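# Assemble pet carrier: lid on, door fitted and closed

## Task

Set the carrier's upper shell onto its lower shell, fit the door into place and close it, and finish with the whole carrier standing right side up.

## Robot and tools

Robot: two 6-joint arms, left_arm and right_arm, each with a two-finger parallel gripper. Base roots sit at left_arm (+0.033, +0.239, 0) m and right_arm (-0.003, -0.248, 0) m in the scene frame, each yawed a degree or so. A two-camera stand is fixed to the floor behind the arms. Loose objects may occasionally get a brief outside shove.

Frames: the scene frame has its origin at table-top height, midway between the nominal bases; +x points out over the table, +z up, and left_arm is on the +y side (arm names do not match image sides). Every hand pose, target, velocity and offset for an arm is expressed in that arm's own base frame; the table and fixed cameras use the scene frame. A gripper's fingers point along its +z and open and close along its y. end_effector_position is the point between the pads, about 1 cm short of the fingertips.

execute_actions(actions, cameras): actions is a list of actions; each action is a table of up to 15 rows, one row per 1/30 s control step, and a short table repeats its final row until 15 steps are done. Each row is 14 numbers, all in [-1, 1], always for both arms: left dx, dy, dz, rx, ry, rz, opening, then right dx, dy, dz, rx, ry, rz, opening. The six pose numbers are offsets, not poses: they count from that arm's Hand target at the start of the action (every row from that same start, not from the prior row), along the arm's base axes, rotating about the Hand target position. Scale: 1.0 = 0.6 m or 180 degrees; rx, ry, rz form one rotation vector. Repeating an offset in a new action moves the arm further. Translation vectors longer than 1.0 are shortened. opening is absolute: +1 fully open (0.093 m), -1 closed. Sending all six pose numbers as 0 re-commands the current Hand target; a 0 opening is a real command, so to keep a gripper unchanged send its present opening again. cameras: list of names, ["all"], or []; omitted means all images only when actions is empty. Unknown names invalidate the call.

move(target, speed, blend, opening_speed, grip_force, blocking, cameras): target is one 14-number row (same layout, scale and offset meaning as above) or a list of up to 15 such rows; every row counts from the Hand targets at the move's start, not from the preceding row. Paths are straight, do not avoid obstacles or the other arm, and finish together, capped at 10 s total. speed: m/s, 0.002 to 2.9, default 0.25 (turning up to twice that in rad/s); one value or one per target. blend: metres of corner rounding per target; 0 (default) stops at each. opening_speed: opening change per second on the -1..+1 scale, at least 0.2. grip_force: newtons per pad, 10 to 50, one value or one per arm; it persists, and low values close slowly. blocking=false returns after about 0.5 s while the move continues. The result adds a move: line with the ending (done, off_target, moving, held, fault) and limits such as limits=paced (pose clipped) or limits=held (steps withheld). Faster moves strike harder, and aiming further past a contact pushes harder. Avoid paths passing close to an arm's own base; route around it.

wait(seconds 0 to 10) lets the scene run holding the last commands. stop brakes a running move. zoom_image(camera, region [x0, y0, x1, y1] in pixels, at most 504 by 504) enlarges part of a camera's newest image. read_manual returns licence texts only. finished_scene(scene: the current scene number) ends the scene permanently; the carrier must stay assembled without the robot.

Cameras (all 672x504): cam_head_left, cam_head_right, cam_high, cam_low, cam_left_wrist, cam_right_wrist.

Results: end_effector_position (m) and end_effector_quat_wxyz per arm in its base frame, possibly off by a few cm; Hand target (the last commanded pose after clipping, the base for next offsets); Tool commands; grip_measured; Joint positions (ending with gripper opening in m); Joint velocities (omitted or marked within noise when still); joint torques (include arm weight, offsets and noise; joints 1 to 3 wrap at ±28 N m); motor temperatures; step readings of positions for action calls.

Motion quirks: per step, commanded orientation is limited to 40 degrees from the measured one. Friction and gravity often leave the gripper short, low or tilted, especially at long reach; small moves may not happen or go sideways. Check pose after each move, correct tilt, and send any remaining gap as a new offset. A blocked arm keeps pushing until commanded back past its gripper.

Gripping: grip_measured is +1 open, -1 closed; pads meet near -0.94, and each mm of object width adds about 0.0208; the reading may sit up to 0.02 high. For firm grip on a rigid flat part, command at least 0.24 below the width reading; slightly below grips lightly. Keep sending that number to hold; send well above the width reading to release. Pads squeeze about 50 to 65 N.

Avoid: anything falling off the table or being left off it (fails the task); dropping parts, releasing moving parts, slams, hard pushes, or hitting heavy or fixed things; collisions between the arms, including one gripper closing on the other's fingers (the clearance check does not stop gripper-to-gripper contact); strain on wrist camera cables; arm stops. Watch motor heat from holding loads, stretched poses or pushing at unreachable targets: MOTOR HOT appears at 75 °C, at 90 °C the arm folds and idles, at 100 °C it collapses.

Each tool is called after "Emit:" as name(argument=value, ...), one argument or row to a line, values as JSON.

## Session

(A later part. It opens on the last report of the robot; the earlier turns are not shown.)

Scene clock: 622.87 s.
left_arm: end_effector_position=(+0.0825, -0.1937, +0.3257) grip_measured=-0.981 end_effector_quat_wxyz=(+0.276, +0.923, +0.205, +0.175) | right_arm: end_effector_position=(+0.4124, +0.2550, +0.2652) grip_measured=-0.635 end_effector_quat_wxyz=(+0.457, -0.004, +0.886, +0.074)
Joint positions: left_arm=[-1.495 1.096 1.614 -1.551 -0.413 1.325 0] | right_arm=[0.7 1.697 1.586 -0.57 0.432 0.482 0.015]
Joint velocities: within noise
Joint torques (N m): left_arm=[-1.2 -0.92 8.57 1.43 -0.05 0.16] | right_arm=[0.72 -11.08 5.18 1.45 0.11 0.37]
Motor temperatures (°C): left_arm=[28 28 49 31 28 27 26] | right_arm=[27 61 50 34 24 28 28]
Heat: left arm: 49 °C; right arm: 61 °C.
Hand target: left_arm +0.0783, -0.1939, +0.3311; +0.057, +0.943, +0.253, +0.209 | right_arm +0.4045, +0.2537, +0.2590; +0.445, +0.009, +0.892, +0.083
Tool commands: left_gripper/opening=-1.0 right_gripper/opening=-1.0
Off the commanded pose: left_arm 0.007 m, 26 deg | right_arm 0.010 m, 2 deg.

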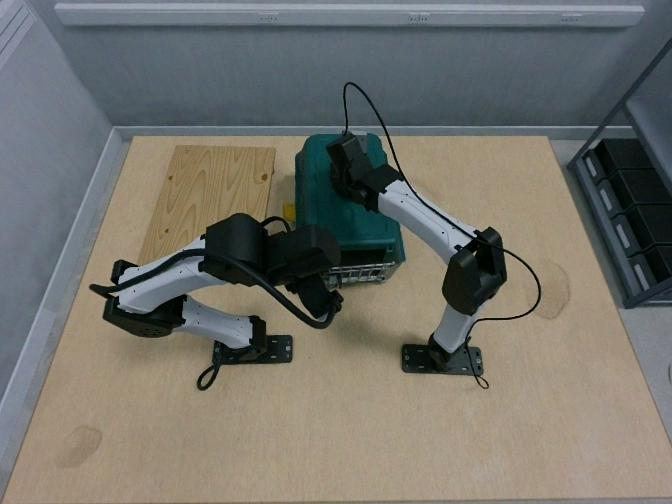

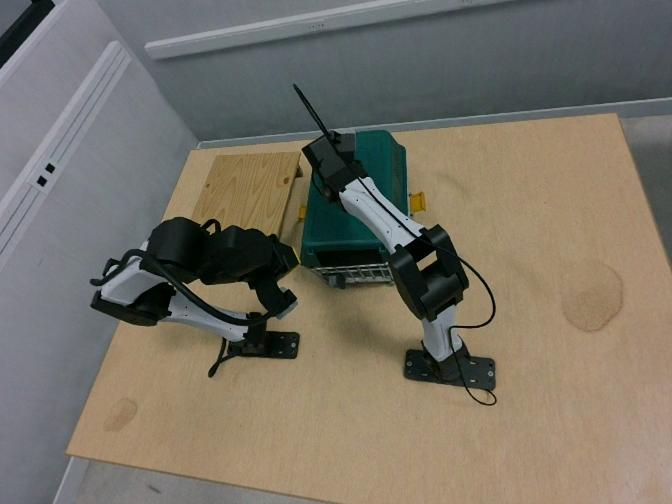

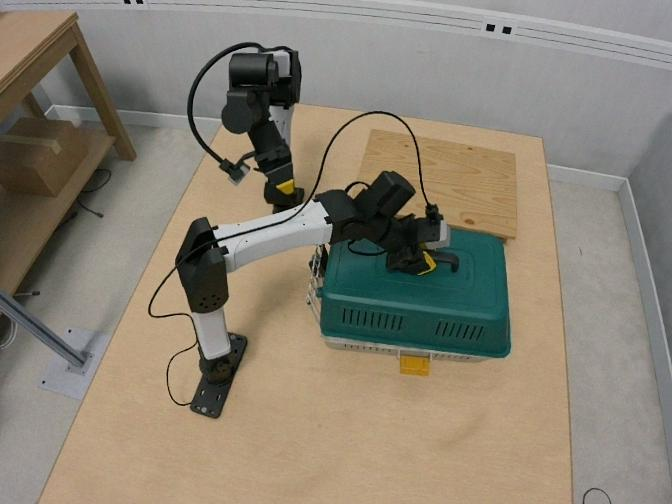

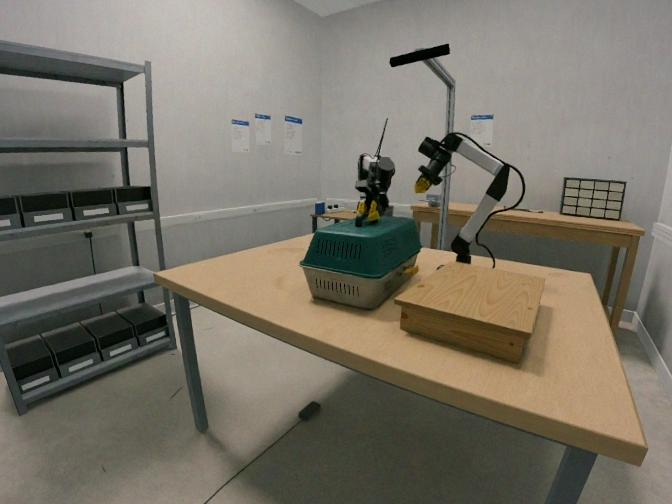

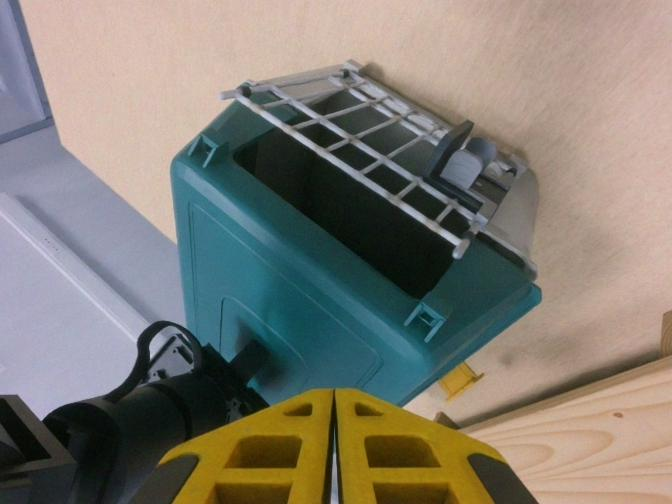

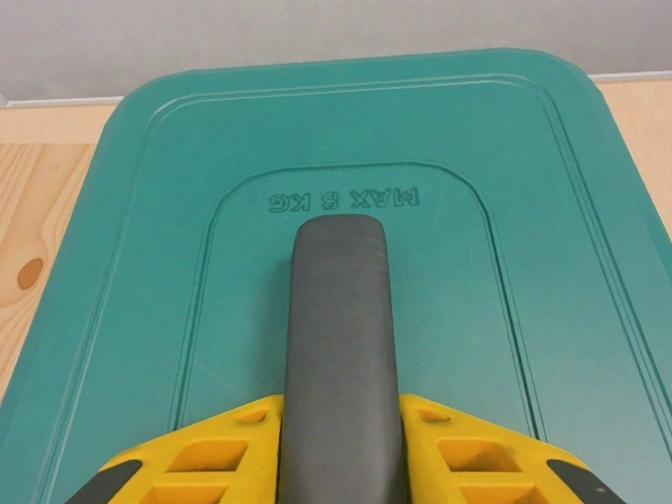

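Emit:
move(
  target=[0,0,0,0,0,0,-1,0.005,0.003,0.085,0,-0.012,0,-1],
  speed=0.05,
  cameras=["cam_left_wrist","cam_low"],
)

Emit:
zoom_image(
  camera="cam_low",
  region=[260, 170, 460, 320],
)

Scene clock: 632.83 s.
left_arm: end_effector_position=(+0.0825, -0.1937, +0.3257) grip_measured=-0.981 end_effector_quat_wxyz=(+0.276, +0.923, +0.205, +0.175) | right_arm: end_effector_position=(+0.4001, +0.2491, +0.2833) grip_measured=-0.635 end_effector_quat_wxyz=(+0.429, -0.008, +0.901, +0.064)
Joint positions: left_arm=[-1.495 1.096 1.614 -1.551 -0.413 1.325 0] | right_arm=[0.703 1.707 1.723 -0.768 0.418 0.502 0.015]
Joint torques (N m): left_arm=[-1.21 -0.91 8.55 1.43 -0.05 0.16] | right_arm=[0.91 -9.76 10.76 1.88 0.41 0]
Motor temperatures (°C): left_arm=[28 28 48 31 28 27 26] | right_arm=[27 61 50 34 24 28 28]
Heat: left arm: 48 °C; right arm: 61 °C.
Hand target: left_arm +0.0783, -0.1939, +0.3311; +0.057, +0.943, +0.253, +0.209 | right_arm +0.4075, +0.2555, +0.3101; +0.462, +0.008, +0.883, +0.083
Off the commanded pose: left_arm 0.007 m, 26 deg | right_arm 0.028 m, 5 deg.
joint sent to its limit (left arm) — joint 4 (wrist pitch), lower limit. The joint targets are off in orientation, not in position.
move: off_target (left_arm, right_arm)
Images, in order (width x height): cam_low 672x504, cam_left_wrist 672x504.

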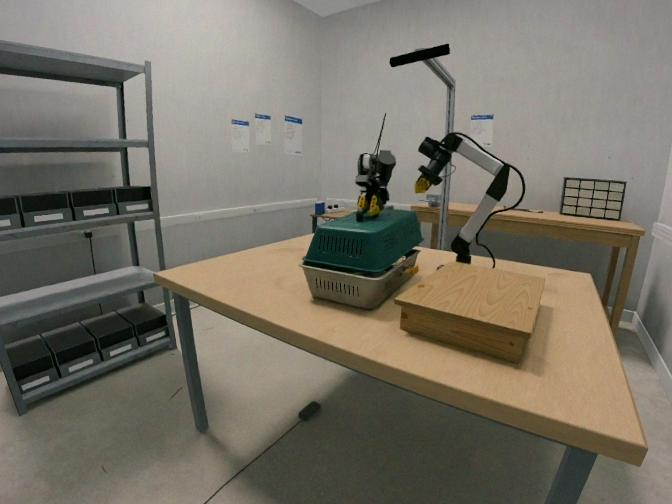

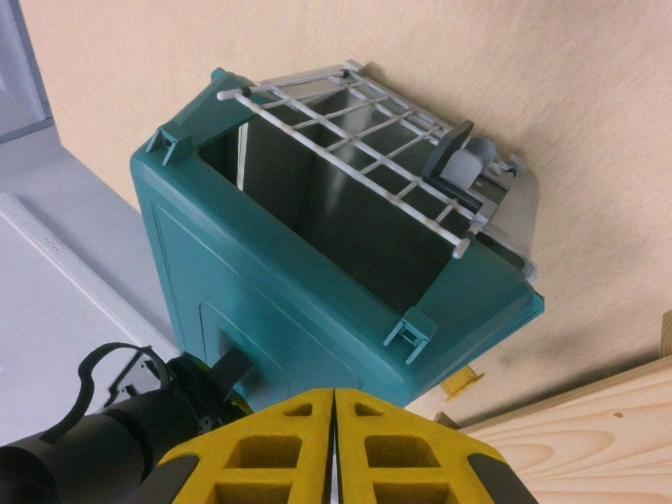

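Scaled by 2.520 from the camera's 672x504 image, which has a finer 960x720 frame.

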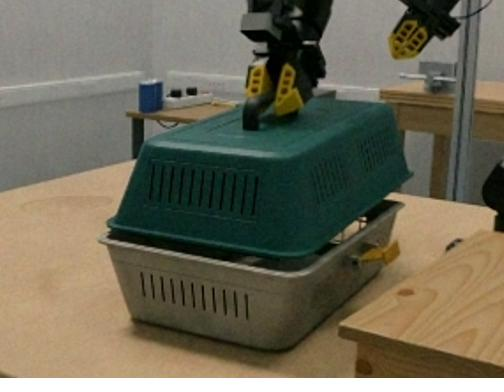

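Emit:
move(
  target=[0,0,0,0,0,0,-1,-0.002,0.004,-0.1,0,0.014,0,-1],
  speed=0.04,
  cameras=["cam_left_wrist","cam_low","cam_high"],
)

Emit:
zoom_image(
  camera="cam_low",
  region=[260, 170, 460, 320],
)

Emit:
zoom_image(
  camera="cam_high",
  region=[300, 200, 520, 380],
)

Emit:
zoom_image(
  camera="cam_left_wrist",
  region=[400, 170, 580, 390],
)

Emit:
zoom_image(
  camera="cam_left_wrist",
  region=[150, 50, 320, 200],
)

Scene clock: 646.67 s.
left_arm: end_effector_position=(+0.0825, -0.1937, +0.3257) grip_measured=-0.981 end_effector_quat_wxyz=(+0.276, +0.923, +0.205, +0.175) | right_arm: end_effector_position=(+0.4084, +0.2554, +0.2630) grip_measured=-0.636 end_effector_quat_wxyz=(+0.454, +0.005, +0.888, +0.078)
Joint positions: left_arm=[-1.495 1.096 1.614 -1.551 -0.413 1.325 0] | right_arm=[0.708 1.689 1.573 -0.573 0.437 0.511 0.015]
Joint torques (N m): left_arm=[-1.21 -0.92 8.57 1.43 -0.05 0.16] | right_arm=[0.42 -9.05 5.11 1.67 0.07 0.15]
Motor temperatures (°C): left_arm=[28 28 48 31 28 27 26] | right_arm=[27 59 51 34 24 27 28]
Heat: left arm: 48 °C; right arm: 59 °C.
Hand target: left_arm +0.0783, -0.1939, +0.3311; +0.057, +0.943, +0.253, +0.209 | right_arm +0.4064, +0.2579, +0.2501; +0.442, +0.010, +0.893, +0.083
Off the commanded pose: left_arm 0.007 m, 26 deg | right_arm 0.013 m, 2 deg.
joint sent to its limit (left arm) — joint 4 (wrist pitch), lower limit. The joint targets are off in orientation, not in position.
move: off_target (left_arm, right_arm)
Images, in order (width x height): cam_high 672x504, cam_low 672x504, cam_left_wrist 672x504.

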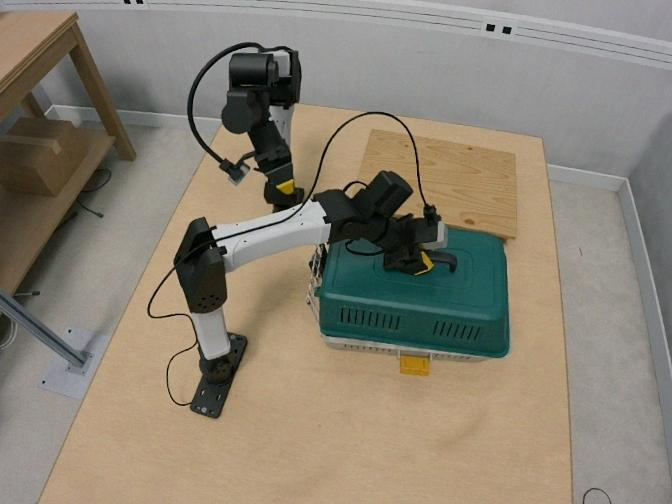

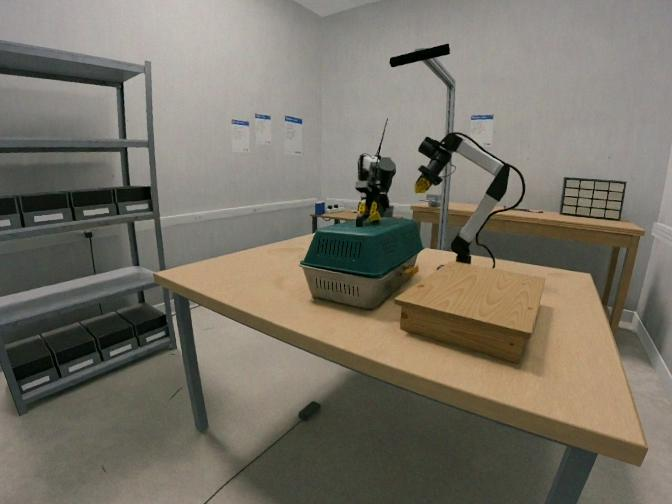

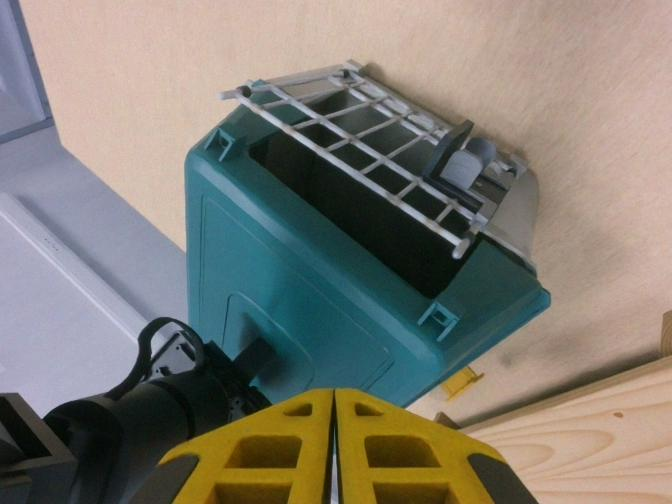

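Scaled by 2.520 from the camera's 672x504 image, which has a finer 960x720 frame.

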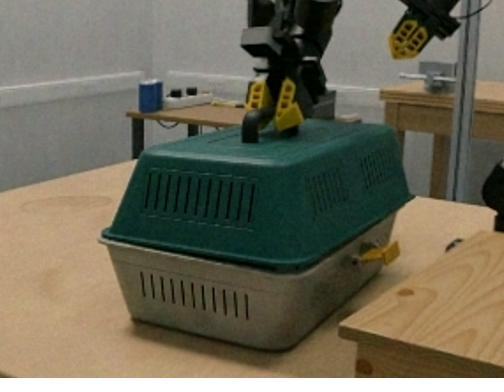

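Scaled by 2.291 from the camera's 672x504 image, which has a finer 960x720 frame.

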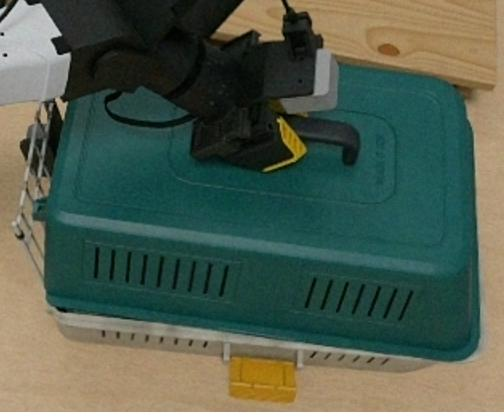

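Scaled by 2.291 from the camera's 672x504 image, which has a finer 960x720 frame.

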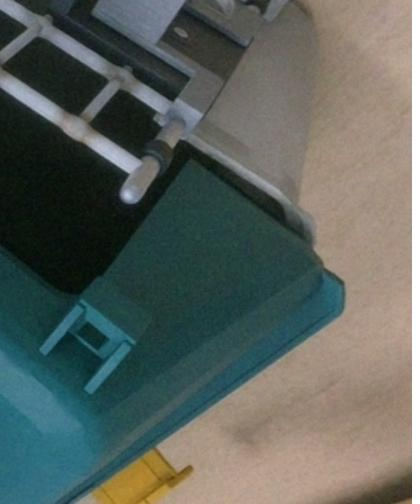

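Scaled by 2.965 from the camera's 672x504 image, which has a finer 960x720 frame.

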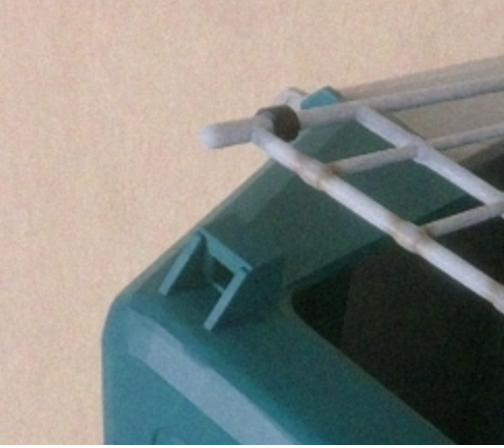

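Emit:
move(
  target=[
    [0,0,0,0,0,0,-1,-0.005,0,0.08,0,-0.014,0,-1],
    [0,0,0,0,0,0,-1,-0.013,-0.007,0.08,0,-0.014,0,-1],
    [0,0,0,0,0,0,-1,-0.013,-0.007,-0.01,0,0.002,0,-1],
  ],
  speed=0.05,
  cameras=["cam_left_wrist","cam_low","cam_high"],
)

Emit:
zoom_image(
  camera="cam_low",
  region=[260, 170, 460, 320],
)

Emit:
zoom_image(
  camera="cam_high",
  region=[300, 200, 520, 380],
)

Emit:
zoom_image(
  camera="cam_left_wrist",
  region=[400, 170, 580, 390],
)

Emit:
zoom_image(
  camera="cam_left_wrist",
  region=[150, 50, 320, 200],
)

Scene clock: 666.73 s.
left_arm: end_effector_position=(+0.0825, -0.1937, +0.3257) grip_measured=-0.981 end_effector_quat_wxyz=(+0.276, +0.923, +0.205, +0.175) | right_arm: end_effector_position=(+0.3982, +0.2532, +0.2623) grip_measured=-0.636 end_effector_quat_wxyz=(+0.456, +0.003, +0.886, +0.080)
Joint positions: left_arm=[-1.495 1.096 1.614 -1.551 -0.413 1.325 0] | right_arm=[0.72 1.649 1.522 -0.558 0.442 0.513 0.015]
Joint torques (N m): left_arm=[-1.21 -0.92 8.55 1.43 -0.05 0.16] | right_arm=[-0.24 -7.95 4.85 1.67 0.04 0.2]
Motor temperatures (°C): left_arm=[28 27 48 31 28 27 26] | right_arm=[27 57 50 36 24 27 28]
Heat: left arm: 48 °C; right arm: 57 °C.
Hand target: left_arm +0.0783, -0.1939, +0.3311; +0.057, +0.943, +0.253, +0.209 | right_arm +0.3985, +0.2537, +0.2441; +0.439, +0.010, +0.894, +0.082
Off the commanded pose: left_arm 0.007 m, 26 deg | right_arm 0.018 m, 2 deg.
joint sent to its limit (left arm) — joint 4 (wrist pitch), lower limit. The joint targets are off in orientation, not in position.
move: off_target (left_arm, right_arm)
Images, in order (width x height): cam_high 672x504, cam_low 672x504, cam_left_wrist 672x504.

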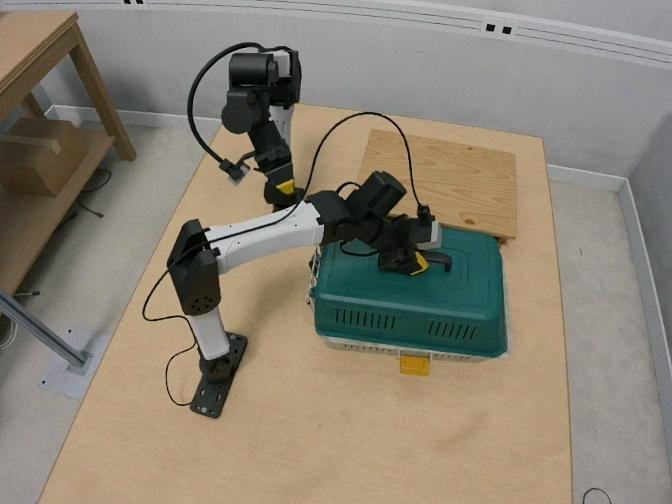

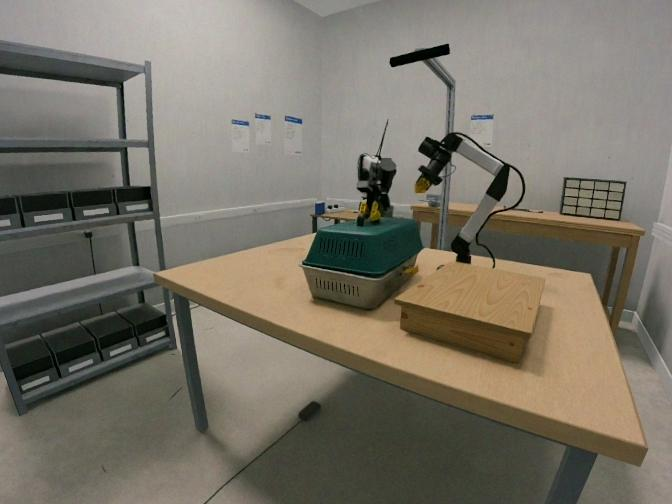

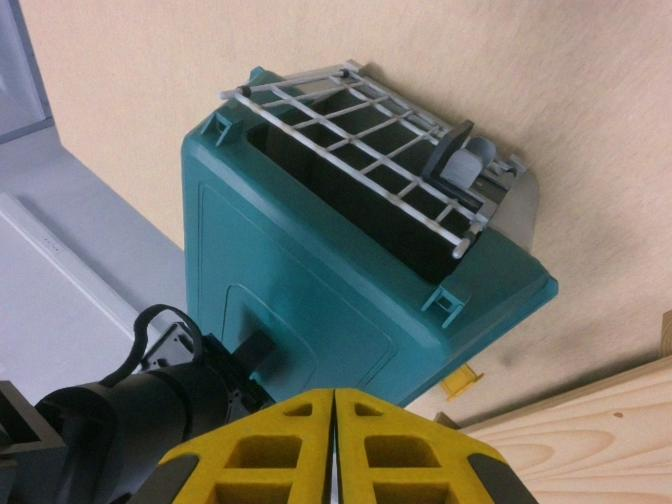

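Scaled by 2.520 from the camera's 672x504 image, which has a finer 960x720 frame.

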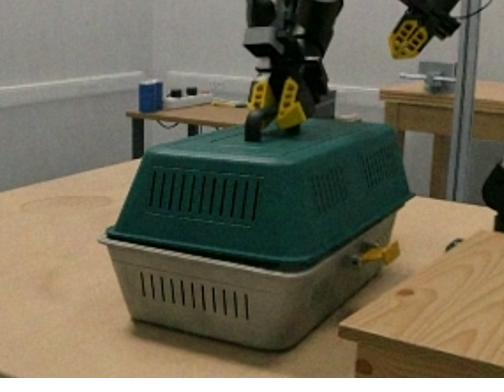

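Scaled by 2.291 from the camera's 672x504 image, which has a finer 960x720 frame.

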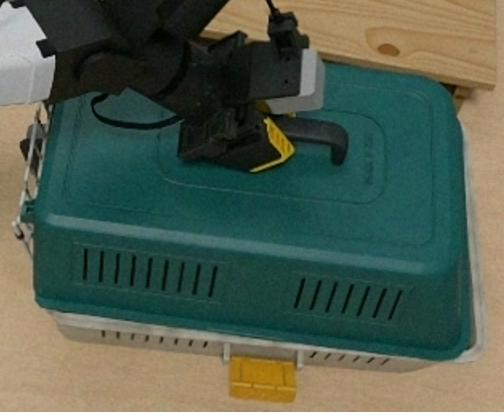

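Scaled by 2.291 from the camera's 672x504 image, which has a finer 960x720 frame.

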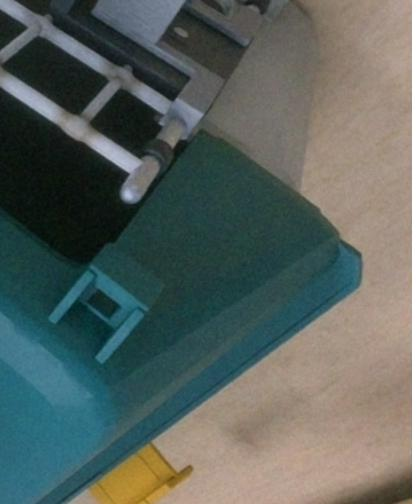

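Scaled by 2.965 from the camera's 672x504 image, which has a finer 960x720 frame.

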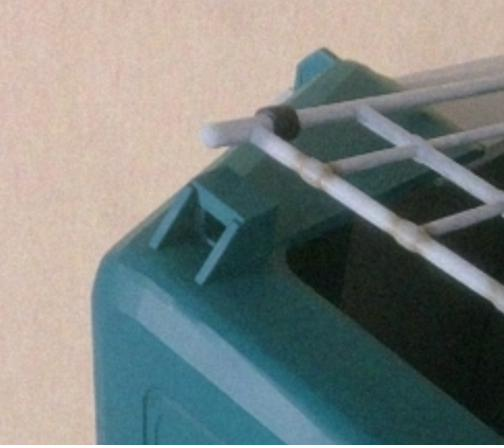

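Emit:
move(
  target=[
    [0,0,0,0,0,0,-1,0.004,0,0.09,0,-0.014,0,-1],
    [0,0,0,0,0,0,-1,0.009,-0.007,0.09,0,-0.014,0,-1],
    [0,0,0,0,0,0,-1,0.009,-0.007,0.0,0,0.003,0,-1],
  ],
  speed=0.05,
  cameras=["cam_left_wrist","cam_low","cam_high"],
)

Emit:
zoom_image(
  camera="cam_low",
  region=[260, 170, 460, 320],
)

Emit:
zoom_image(
  camera="cam_high",
  region=[300, 200, 520, 380],
)

Emit:
zoom_image(
  camera="cam_left_wrist",
  region=[400, 170, 580, 390],
)

Scene clock: 687.93 s.
left_arm: end_effector_position=(+0.0825, -0.1937, +0.3257) grip_measured=-0.981 end_effector_quat_wxyz=(+0.276, +0.923, +0.205, +0.175) | right_arm: end_effector_position=(+0.4005, +0.2530, +0.2624) grip_measured=-0.636 end_effector_quat_wxyz=(+0.452, +0.000, +0.888, +0.081)
Joint positions: left_arm=[-1.495 1.096 1.614 -1.551 -0.413 1.325 0] | right_arm=[0.711 1.657 1.537 -0.569 0.427 0.507 0.015]
Joint torques (N m): left_arm=[-1.21 -0.91 8.55 1.43 -0.05 0.16] | right_arm=[-1.26 -8.02 4.83 1.68 -0.01 0.16]
Motor temperatures (°C): left_arm=[28 27 48 31 28 27 26] | right_arm=[27 56 48 35 24 27 28]
Heat: left arm: 48 °C; right arm: 56 °C.
Hand target: left_arm +0.0783, -0.1939, +0.3311; +0.057, +0.943, +0.253, +0.209 | right_arm +0.4038, +0.2495, +0.2442; +0.435, +0.010, +0.897, +0.083
Off the commanded pose: left_arm 0.007 m, 26 deg | right_arm 0.019 m, 2 deg.
joint sent to its limit (left arm) — joint 4 (wrist pitch), lower limit. The joint targets are off in orientation, not in position.
move: off_target (left_arm, right_arm)
Images, in order (width x height): cam_high 672x504, cam_low 672x504, cam_left_wrist 672x504.

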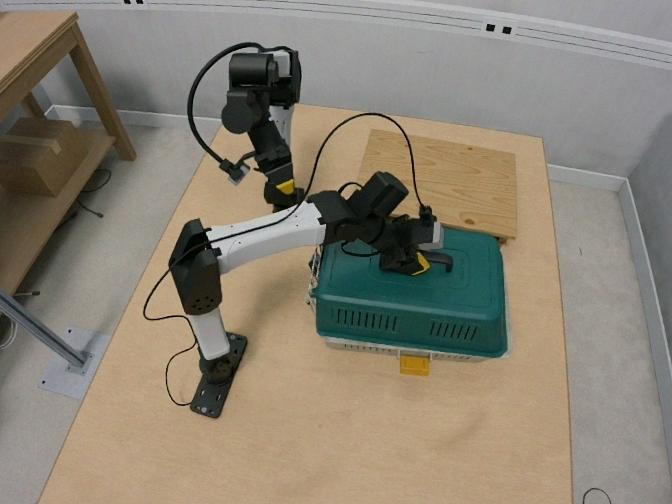

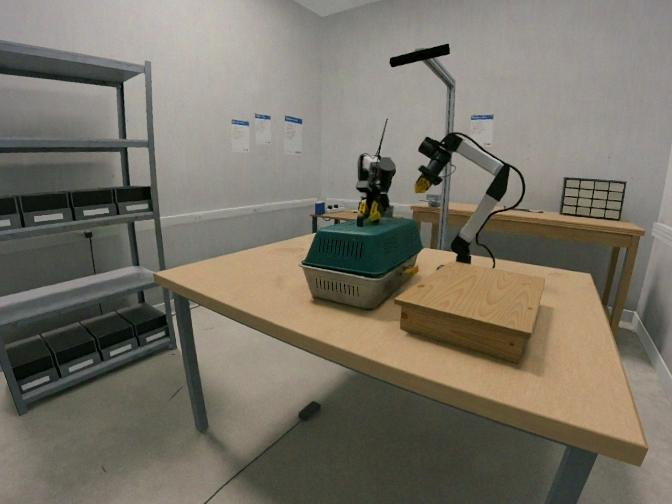

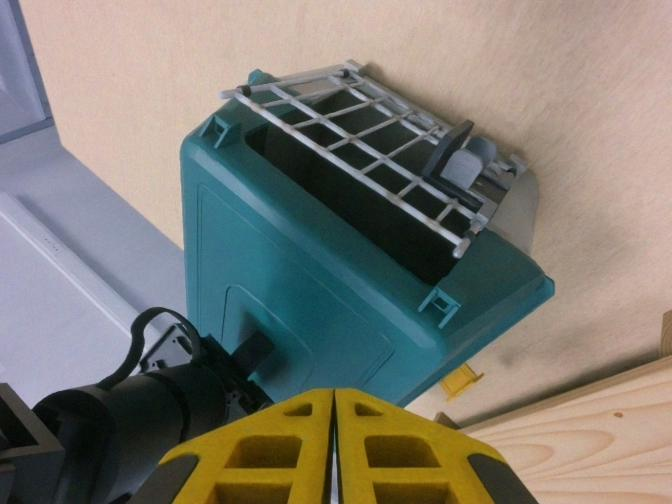

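Scaled by 2.520 from the camera's 672x504 image, which has a finer 960x720 frame.

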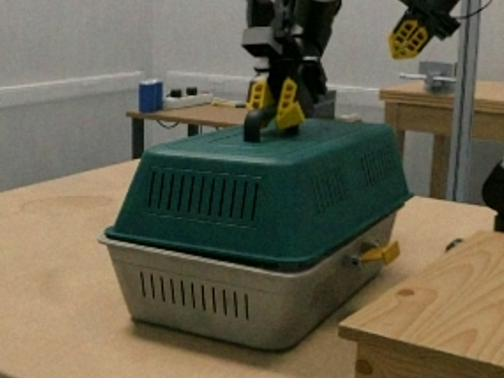

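Scaled by 2.291 from the camera's 672x504 image, which has a finer 960x720 frame.

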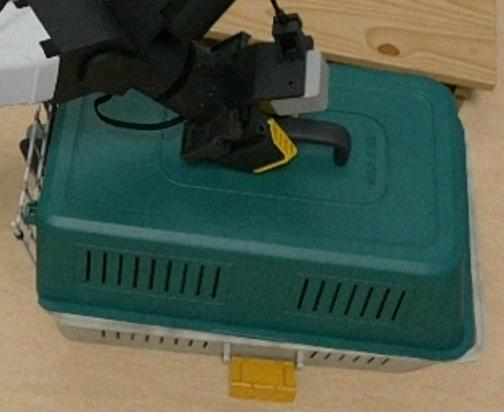

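Scaled by 2.291 from the camera's 672x504 image, which has a finer 960x720 frame.

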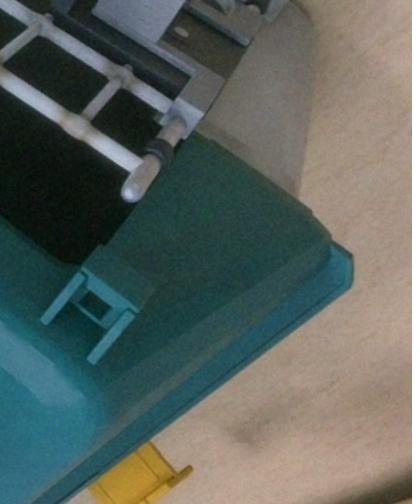

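Emit:
move(
  target=[
    [0,0,0,0,0,0,-1,0.004,-0.01,0.09,0,-0.014,0,-1],
    [0,0,0,0,0,0,-1,0.004,-0.016,0.08,0,-0.014,0,-1],
    [0,0,0,0,0,0,-1,0.005,-0.012,0.0,0,0.003,0,-1],
  ],
  speed=0.05,
  cameras=["cam_left_wrist","cam_low","cam_high"],
)

Emit:
zoom_image(
  camera="cam_low",
  region=[260, 170, 460, 320],
)

Emit:
zoom_image(
  camera="cam_high",
  region=[300, 200, 520, 380],
)

Emit:
zoom_image(
  camera="cam_left_wrist",
  region=[400, 170, 580, 390],
)

Scene clock: 703.13 s.
left_arm: end_effector_position=(+0.0825, -0.1937, +0.3257) grip_measured=-0.981 end_effector_quat_wxyz=(+0.276, +0.923, +0.205, +0.175) | right_arm: end_effector_position=(+0.4010, +0.2497, +0.2622) grip_measured=-0.636 end_effector_quat_wxyz=(+0.444, -0.007, +0.892, +0.087)
Joint positions: left_arm=[-1.495 1.096 1.614 -1.551 -0.413 1.325 0] | right_arm=[0.693 1.65 1.538 -0.58 0.392 0.491 0.015]
Joint torques (N m): left_arm=[-1.21 -0.92 8.55 1.44 -0.05 0.16] | right_arm=[-1.69 -7.82 4.77 1.72 0.11 0.2]
Motor temperatures (°C): left_arm=[28 27 48 32 28 27 26] | right_arm=[27 55 48 36 24 27 28]
Heat: left arm: 48 °C; right arm: 55 °C.
Hand target: left_arm +0.0783, -0.1939, +0.3311; +0.057, +0.943, +0.253, +0.209 | right_arm +0.4069, +0.2422, +0.2441; +0.431, +0.011, +0.899, +0.082
Off the commanded pose: left_arm 0.007 m, 26 deg | right_arm 0.020 m, 3 deg.
joint sent to its limit (left arm) — joint 4 (wrist pitch), lower limit. The joint targets are off in orientation, not in position.
move: off_target (left_arm, right_arm)
Images, in order (width x height): cam_high 672x504, cam_low 672x504, cam_left_wrist 672x504.

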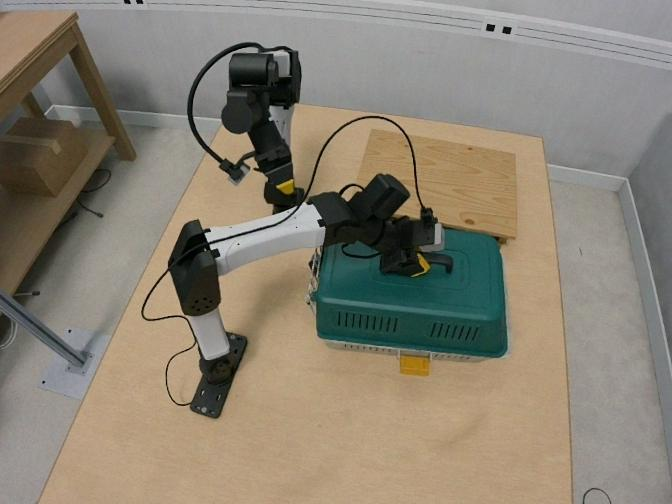

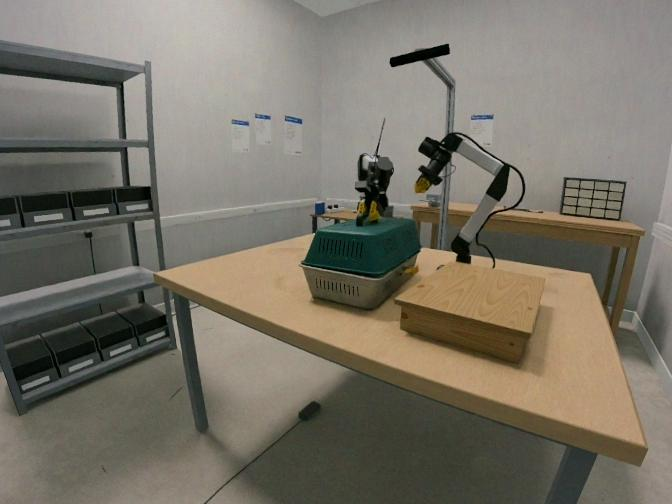

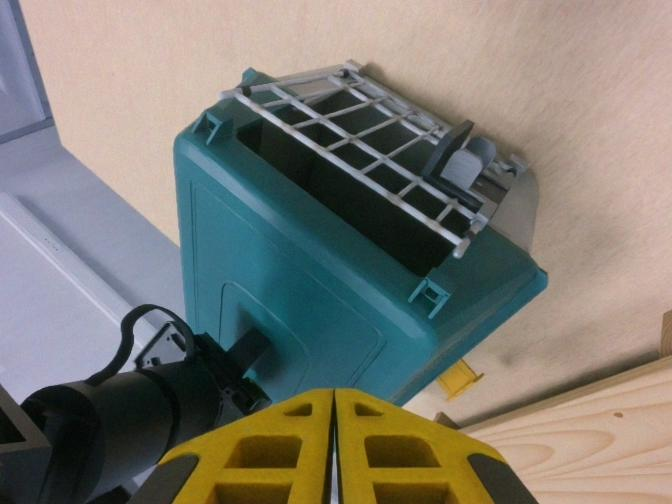

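Scaled by 2.520 from the camera's 672x504 image, which has a finer 960x720 frame.

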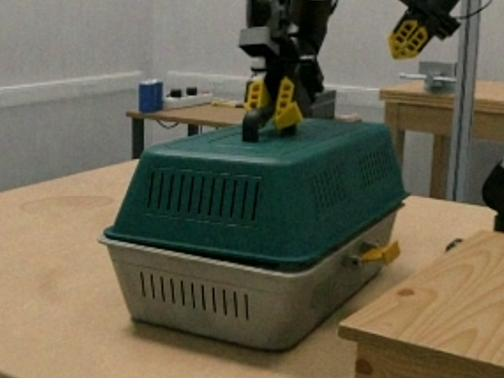

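Scaled by 2.291 from the camera's 672x504 image, which has a finer 960x720 frame.

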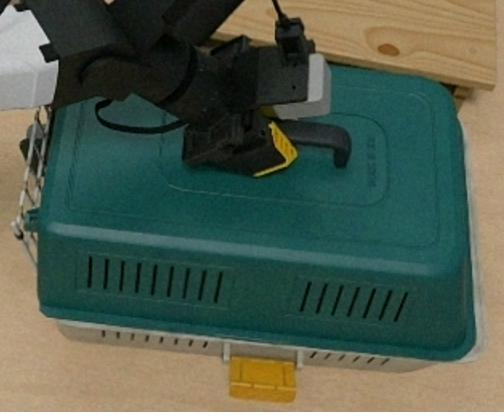

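Scaled by 2.291 from the camera's 672x504 image, which has a finer 960x720 frame.

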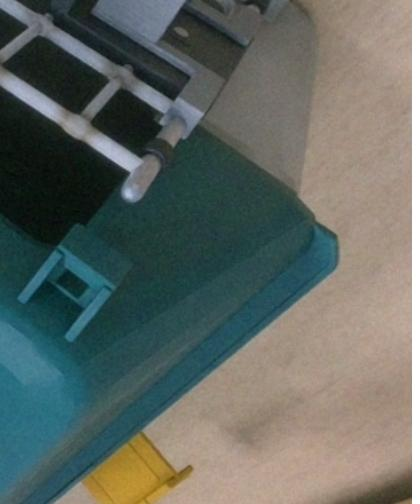

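Emit:
move(
  target=[
    [0,0,0,0,0,0,-1,0.006,0,0.08,0,-0.014,0,-1],
    [0,0,0,0,0,0,-1,0.008,-0.004,0.08,0,-0.014,0,-1],
    [0,0,0,0,0,0,-1,0.009,-0.003,0.0,0,0.003,0,-1],
  ],
  speed=0.05,
  cameras=["cam_left_wrist","cam_low","cam_high"],
)

Emit:
zoom_image(
  camera="cam_low",
  region=[260, 170, 460, 320],
)

Emit:
zoom_image(
  camera="cam_high",
  region=[300, 200, 520, 380],
)

Emit:
zoom_image(
  camera="cam_left_wrist",
  region=[400, 170, 580, 390],
)

Scene clock: 730.50 s.
left_arm: end_effector_position=(+0.0825, -0.1937, +0.3257) grip_measured=-0.981 end_effector_quat_wxyz=(+0.276, +0.923, +0.205, +0.175) | right_arm: end_effector_position=(+0.4051, +0.2502, +0.2583) grip_measured=-0.636 end_effector_quat_wxyz=(+0.437, -0.018, +0.896, +0.081)
Joint positions: left_arm=[-1.495 1.096 1.614 -1.551 -0.413 1.325 0] | right_arm=[0.684 1.673 1.561 -0.597 0.376 0.469 0.015]
Joint torques (N m): left_arm=[-1.21 -0.91 8.55 1.44 -0.05 0.16] | right_arm=[-2.11 -8.44 4.92 1.73 0.11 0.37]
Heat: left arm: 48 °C; right arm: 53 °C.
Hand target: left_arm +0.0783, -0.1939, +0.3311; +0.057, +0.943, +0.253, +0.209 | right_arm +0.4122, +0.2406, +0.2442; +0.427, +0.011, +0.901, +0.082
Off the commanded pose: left_arm 0.007 m, 26 deg | right_arm 0.019 m, 4 deg.
joint sent to its limit (left arm) — joint 4 (wrist pitch), lower limit. The joint targets are off in orientation, not in position.
move: off_target (left_arm, right_arm)
Images, in order (width x height): cam_high 672x504, cam_low 672x504, cam_left_wrist 672x504.

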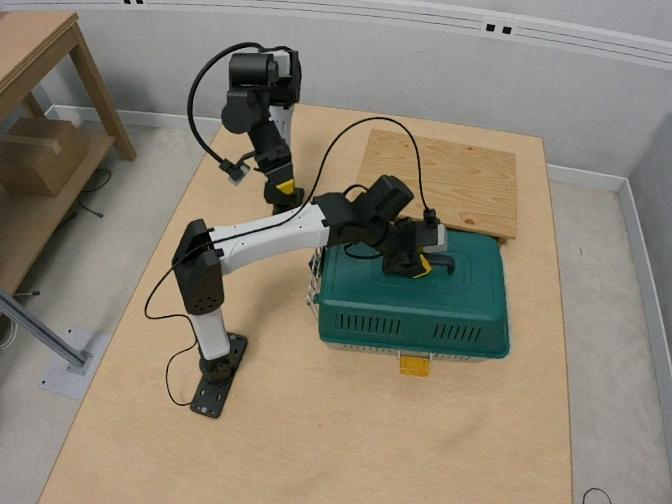

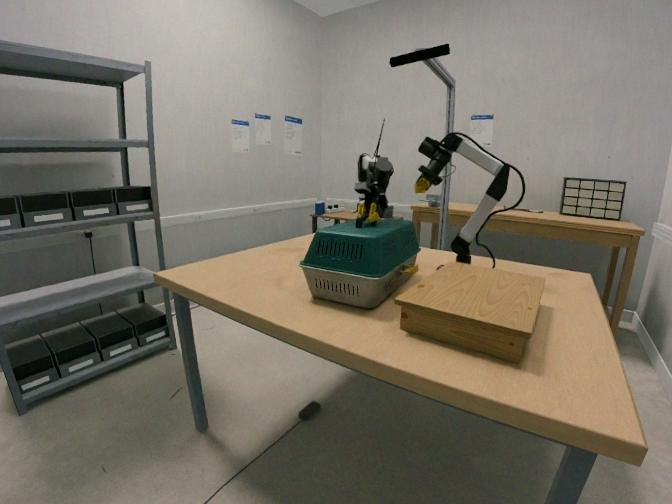

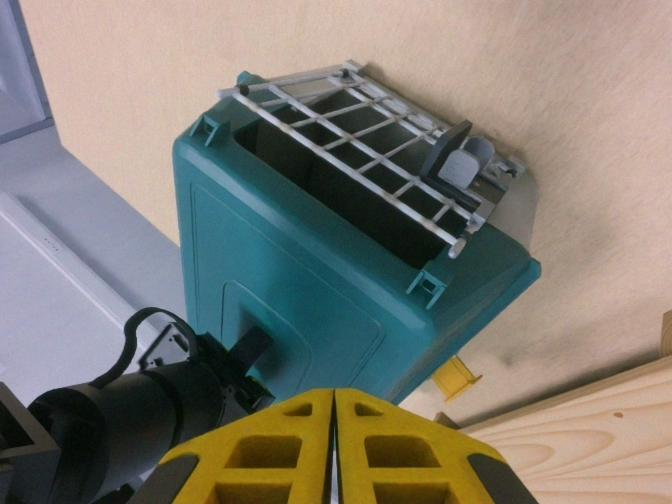

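Scaled by 2.520 from the camera's 672x504 image, which has a finer 960x720 frame.

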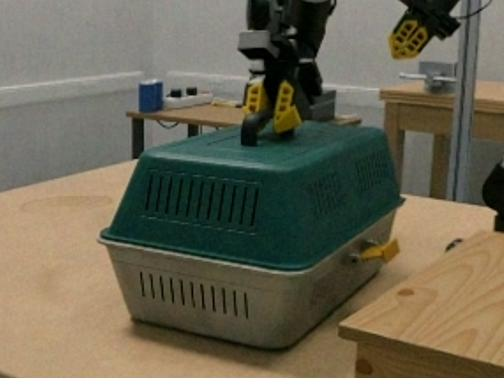

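Scaled by 2.291 from the camera's 672x504 image, which has a finer 960x720 frame.

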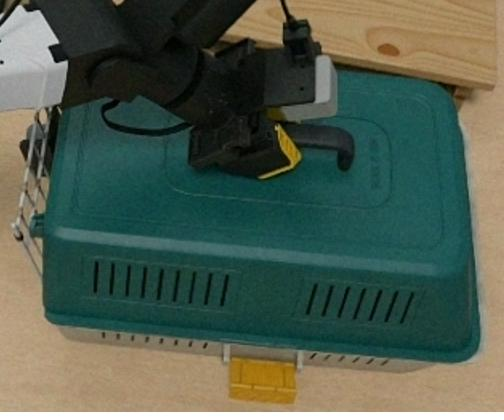

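Scaled by 2.291 from the camera's 672x504 image, which has a finer 960x720 frame.

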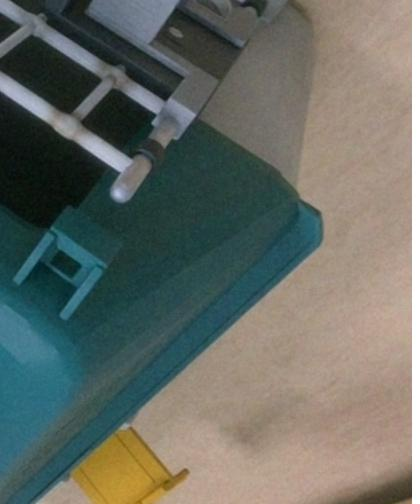

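Emit:
move(
  target=[0,0,0,0,0,0,-1,0.0,0.012,0.155,0,-0.02,0,-1],
  speed=0.08,
)

Emit:
move(
  target=[
    [0.005,0.05,-0.28,0,0,0,-1,0,0,0,0,0,0,-1],
    [0.08,-0.0217,-0.28,0,0,0,-1,0,0,0,0,0,0,-1],
    [0.128,-0.0217,-0.272,0,0,0,-1,0,0,0,0,0,0,-1],
  ],
  speed=[0.25,0.1,0.05],
  cameras=["cam_head_left","cam_high","cam_low","cam_left_wrist"],
)

Emit:
zoom_image(
  camera="cam_head_left",
  region=[290, 210, 430, 310],
)

Emit:
zoom_image(
  camera="cam_high",
  region=[290, 200, 520, 380],
)

Scene clock: 745.43 s.
left_arm: end_effector_position=(+0.0825, -0.1937, +0.3257) grip_measured=-0.981 end_effector_quat_wxyz=(+0.276, +0.923, +0.205, +0.175) | right_arm: end_effector_position=(+0.4039, +0.2456, +0.3093) grip_measured=-0.636 end_effector_quat_wxyz=(+0.418, -0.010, +0.906, +0.066)
Joint positions: left_arm=[-1.495 1.096 1.614 -1.551 -0.413 1.325 0] | right_arm=[0.681 1.759 1.908 -0.916 0.386 0.493 0.015]
Joint torques (N m): left_arm=[-1.21 -0.91 8.55 1.43 -0.05 0.16] | right_arm=[0.34 -10.41 10.13 1.92 0.44 -0.02]
Heat: left arm: 48 °C; right arm: 53 °C.
Hand target: left_arm +0.0783, -0.1939, +0.3311; +0.057, +0.943, +0.253, +0.209 | right_arm +0.4123, +0.2477, +0.3372; +0.455, +0.008, +0.887, +0.083
Off the commanded pose: left_arm 0.007 m, 26 deg | right_arm 0.029 m, 6 deg.
joint sent to its limit (left arm) — joint 4 (wrist pitch), lower limit. The joint targets are off in orientation, not in position.
move: off_target (left_arm, right_arm)

Scene clock: 749.20 s.
left_arm: end_effector_position=(+0.1468, -0.1953, +0.1595) grip_measured=-0.981 end_effector_quat_wxyz=(+0.032, +0.947, +0.247, +0.205) | right_arm: end_effector_position=(+0.4065, +0.2461, +0.3125) grip_measured=-0.636 end_effector_quat_wxyz=(+0.426, -0.007, +0.902, +0.067)
Joint positions: left_arm=[-1.199 1.327 1.155 -1.279 -0.401 1.456 0] | right_arm=[0.681 1.759 1.908 -0.898 0.394 0.491 0.015]
Joint torques (N m): left_arm=[1.07 -3.02 10.95 0.98 -0.23 0.17] | right_arm=[0.34 -10.26 10.26 1.79 0.37 0]
Heat: left arm: 48 °C; right arm: 54 °C.
Hand target: left_arm +0.1551, -0.2069, +0.1678; +0.056, +0.943, +0.253, +0.209 | right_arm +0.4123, +0.2476, +0.3372; +0.455, +0.008, +0.887, +0.083
Off the commanded pose: left_arm 0.017 m, 3 deg | right_arm 0.025 m, 5 deg.
move: off_target (left_arm, right_arm)
Images, in order (width x height): cam_head_left 672x504, cam_high 672x504, cam_low 672x504, cam_left_wrist 672x504.

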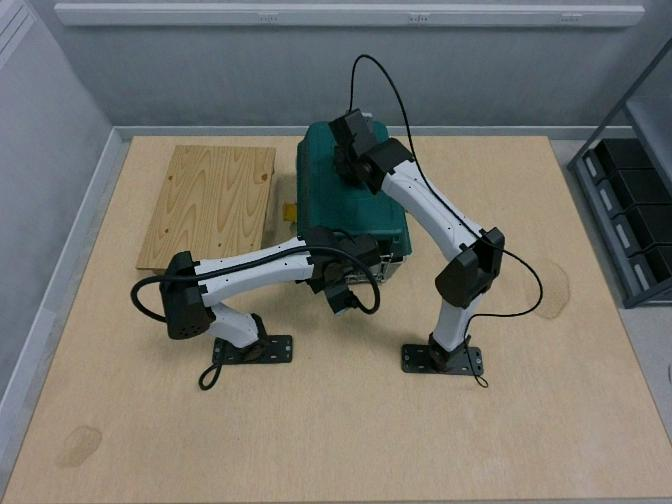

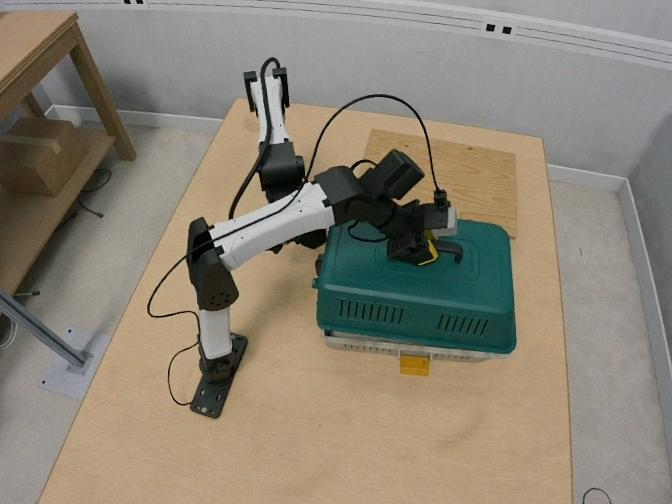

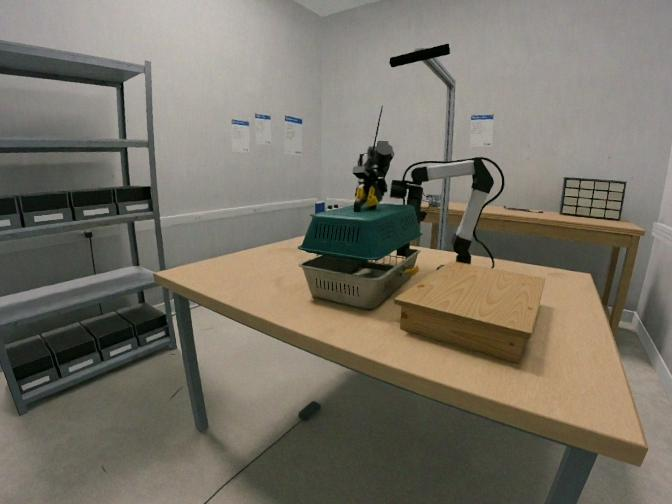

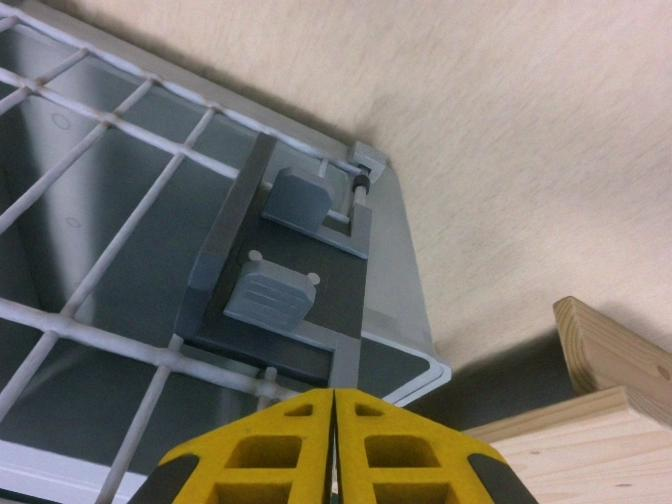

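Scaled by 3.600 from the camera's 672x504 image, which has a finer 960x720 frame.

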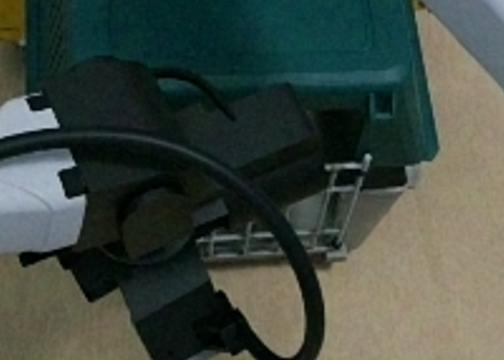

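Scaled by 2.191 from the camera's 672x504 image, which has a finer 960x720 frame.

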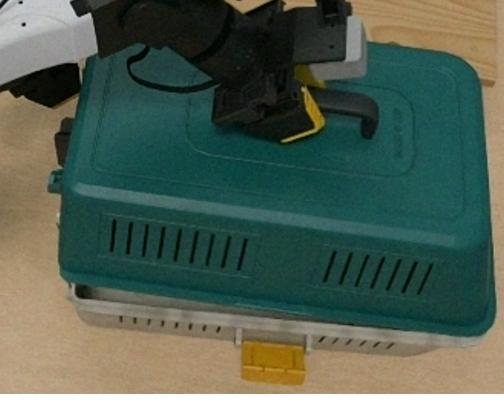

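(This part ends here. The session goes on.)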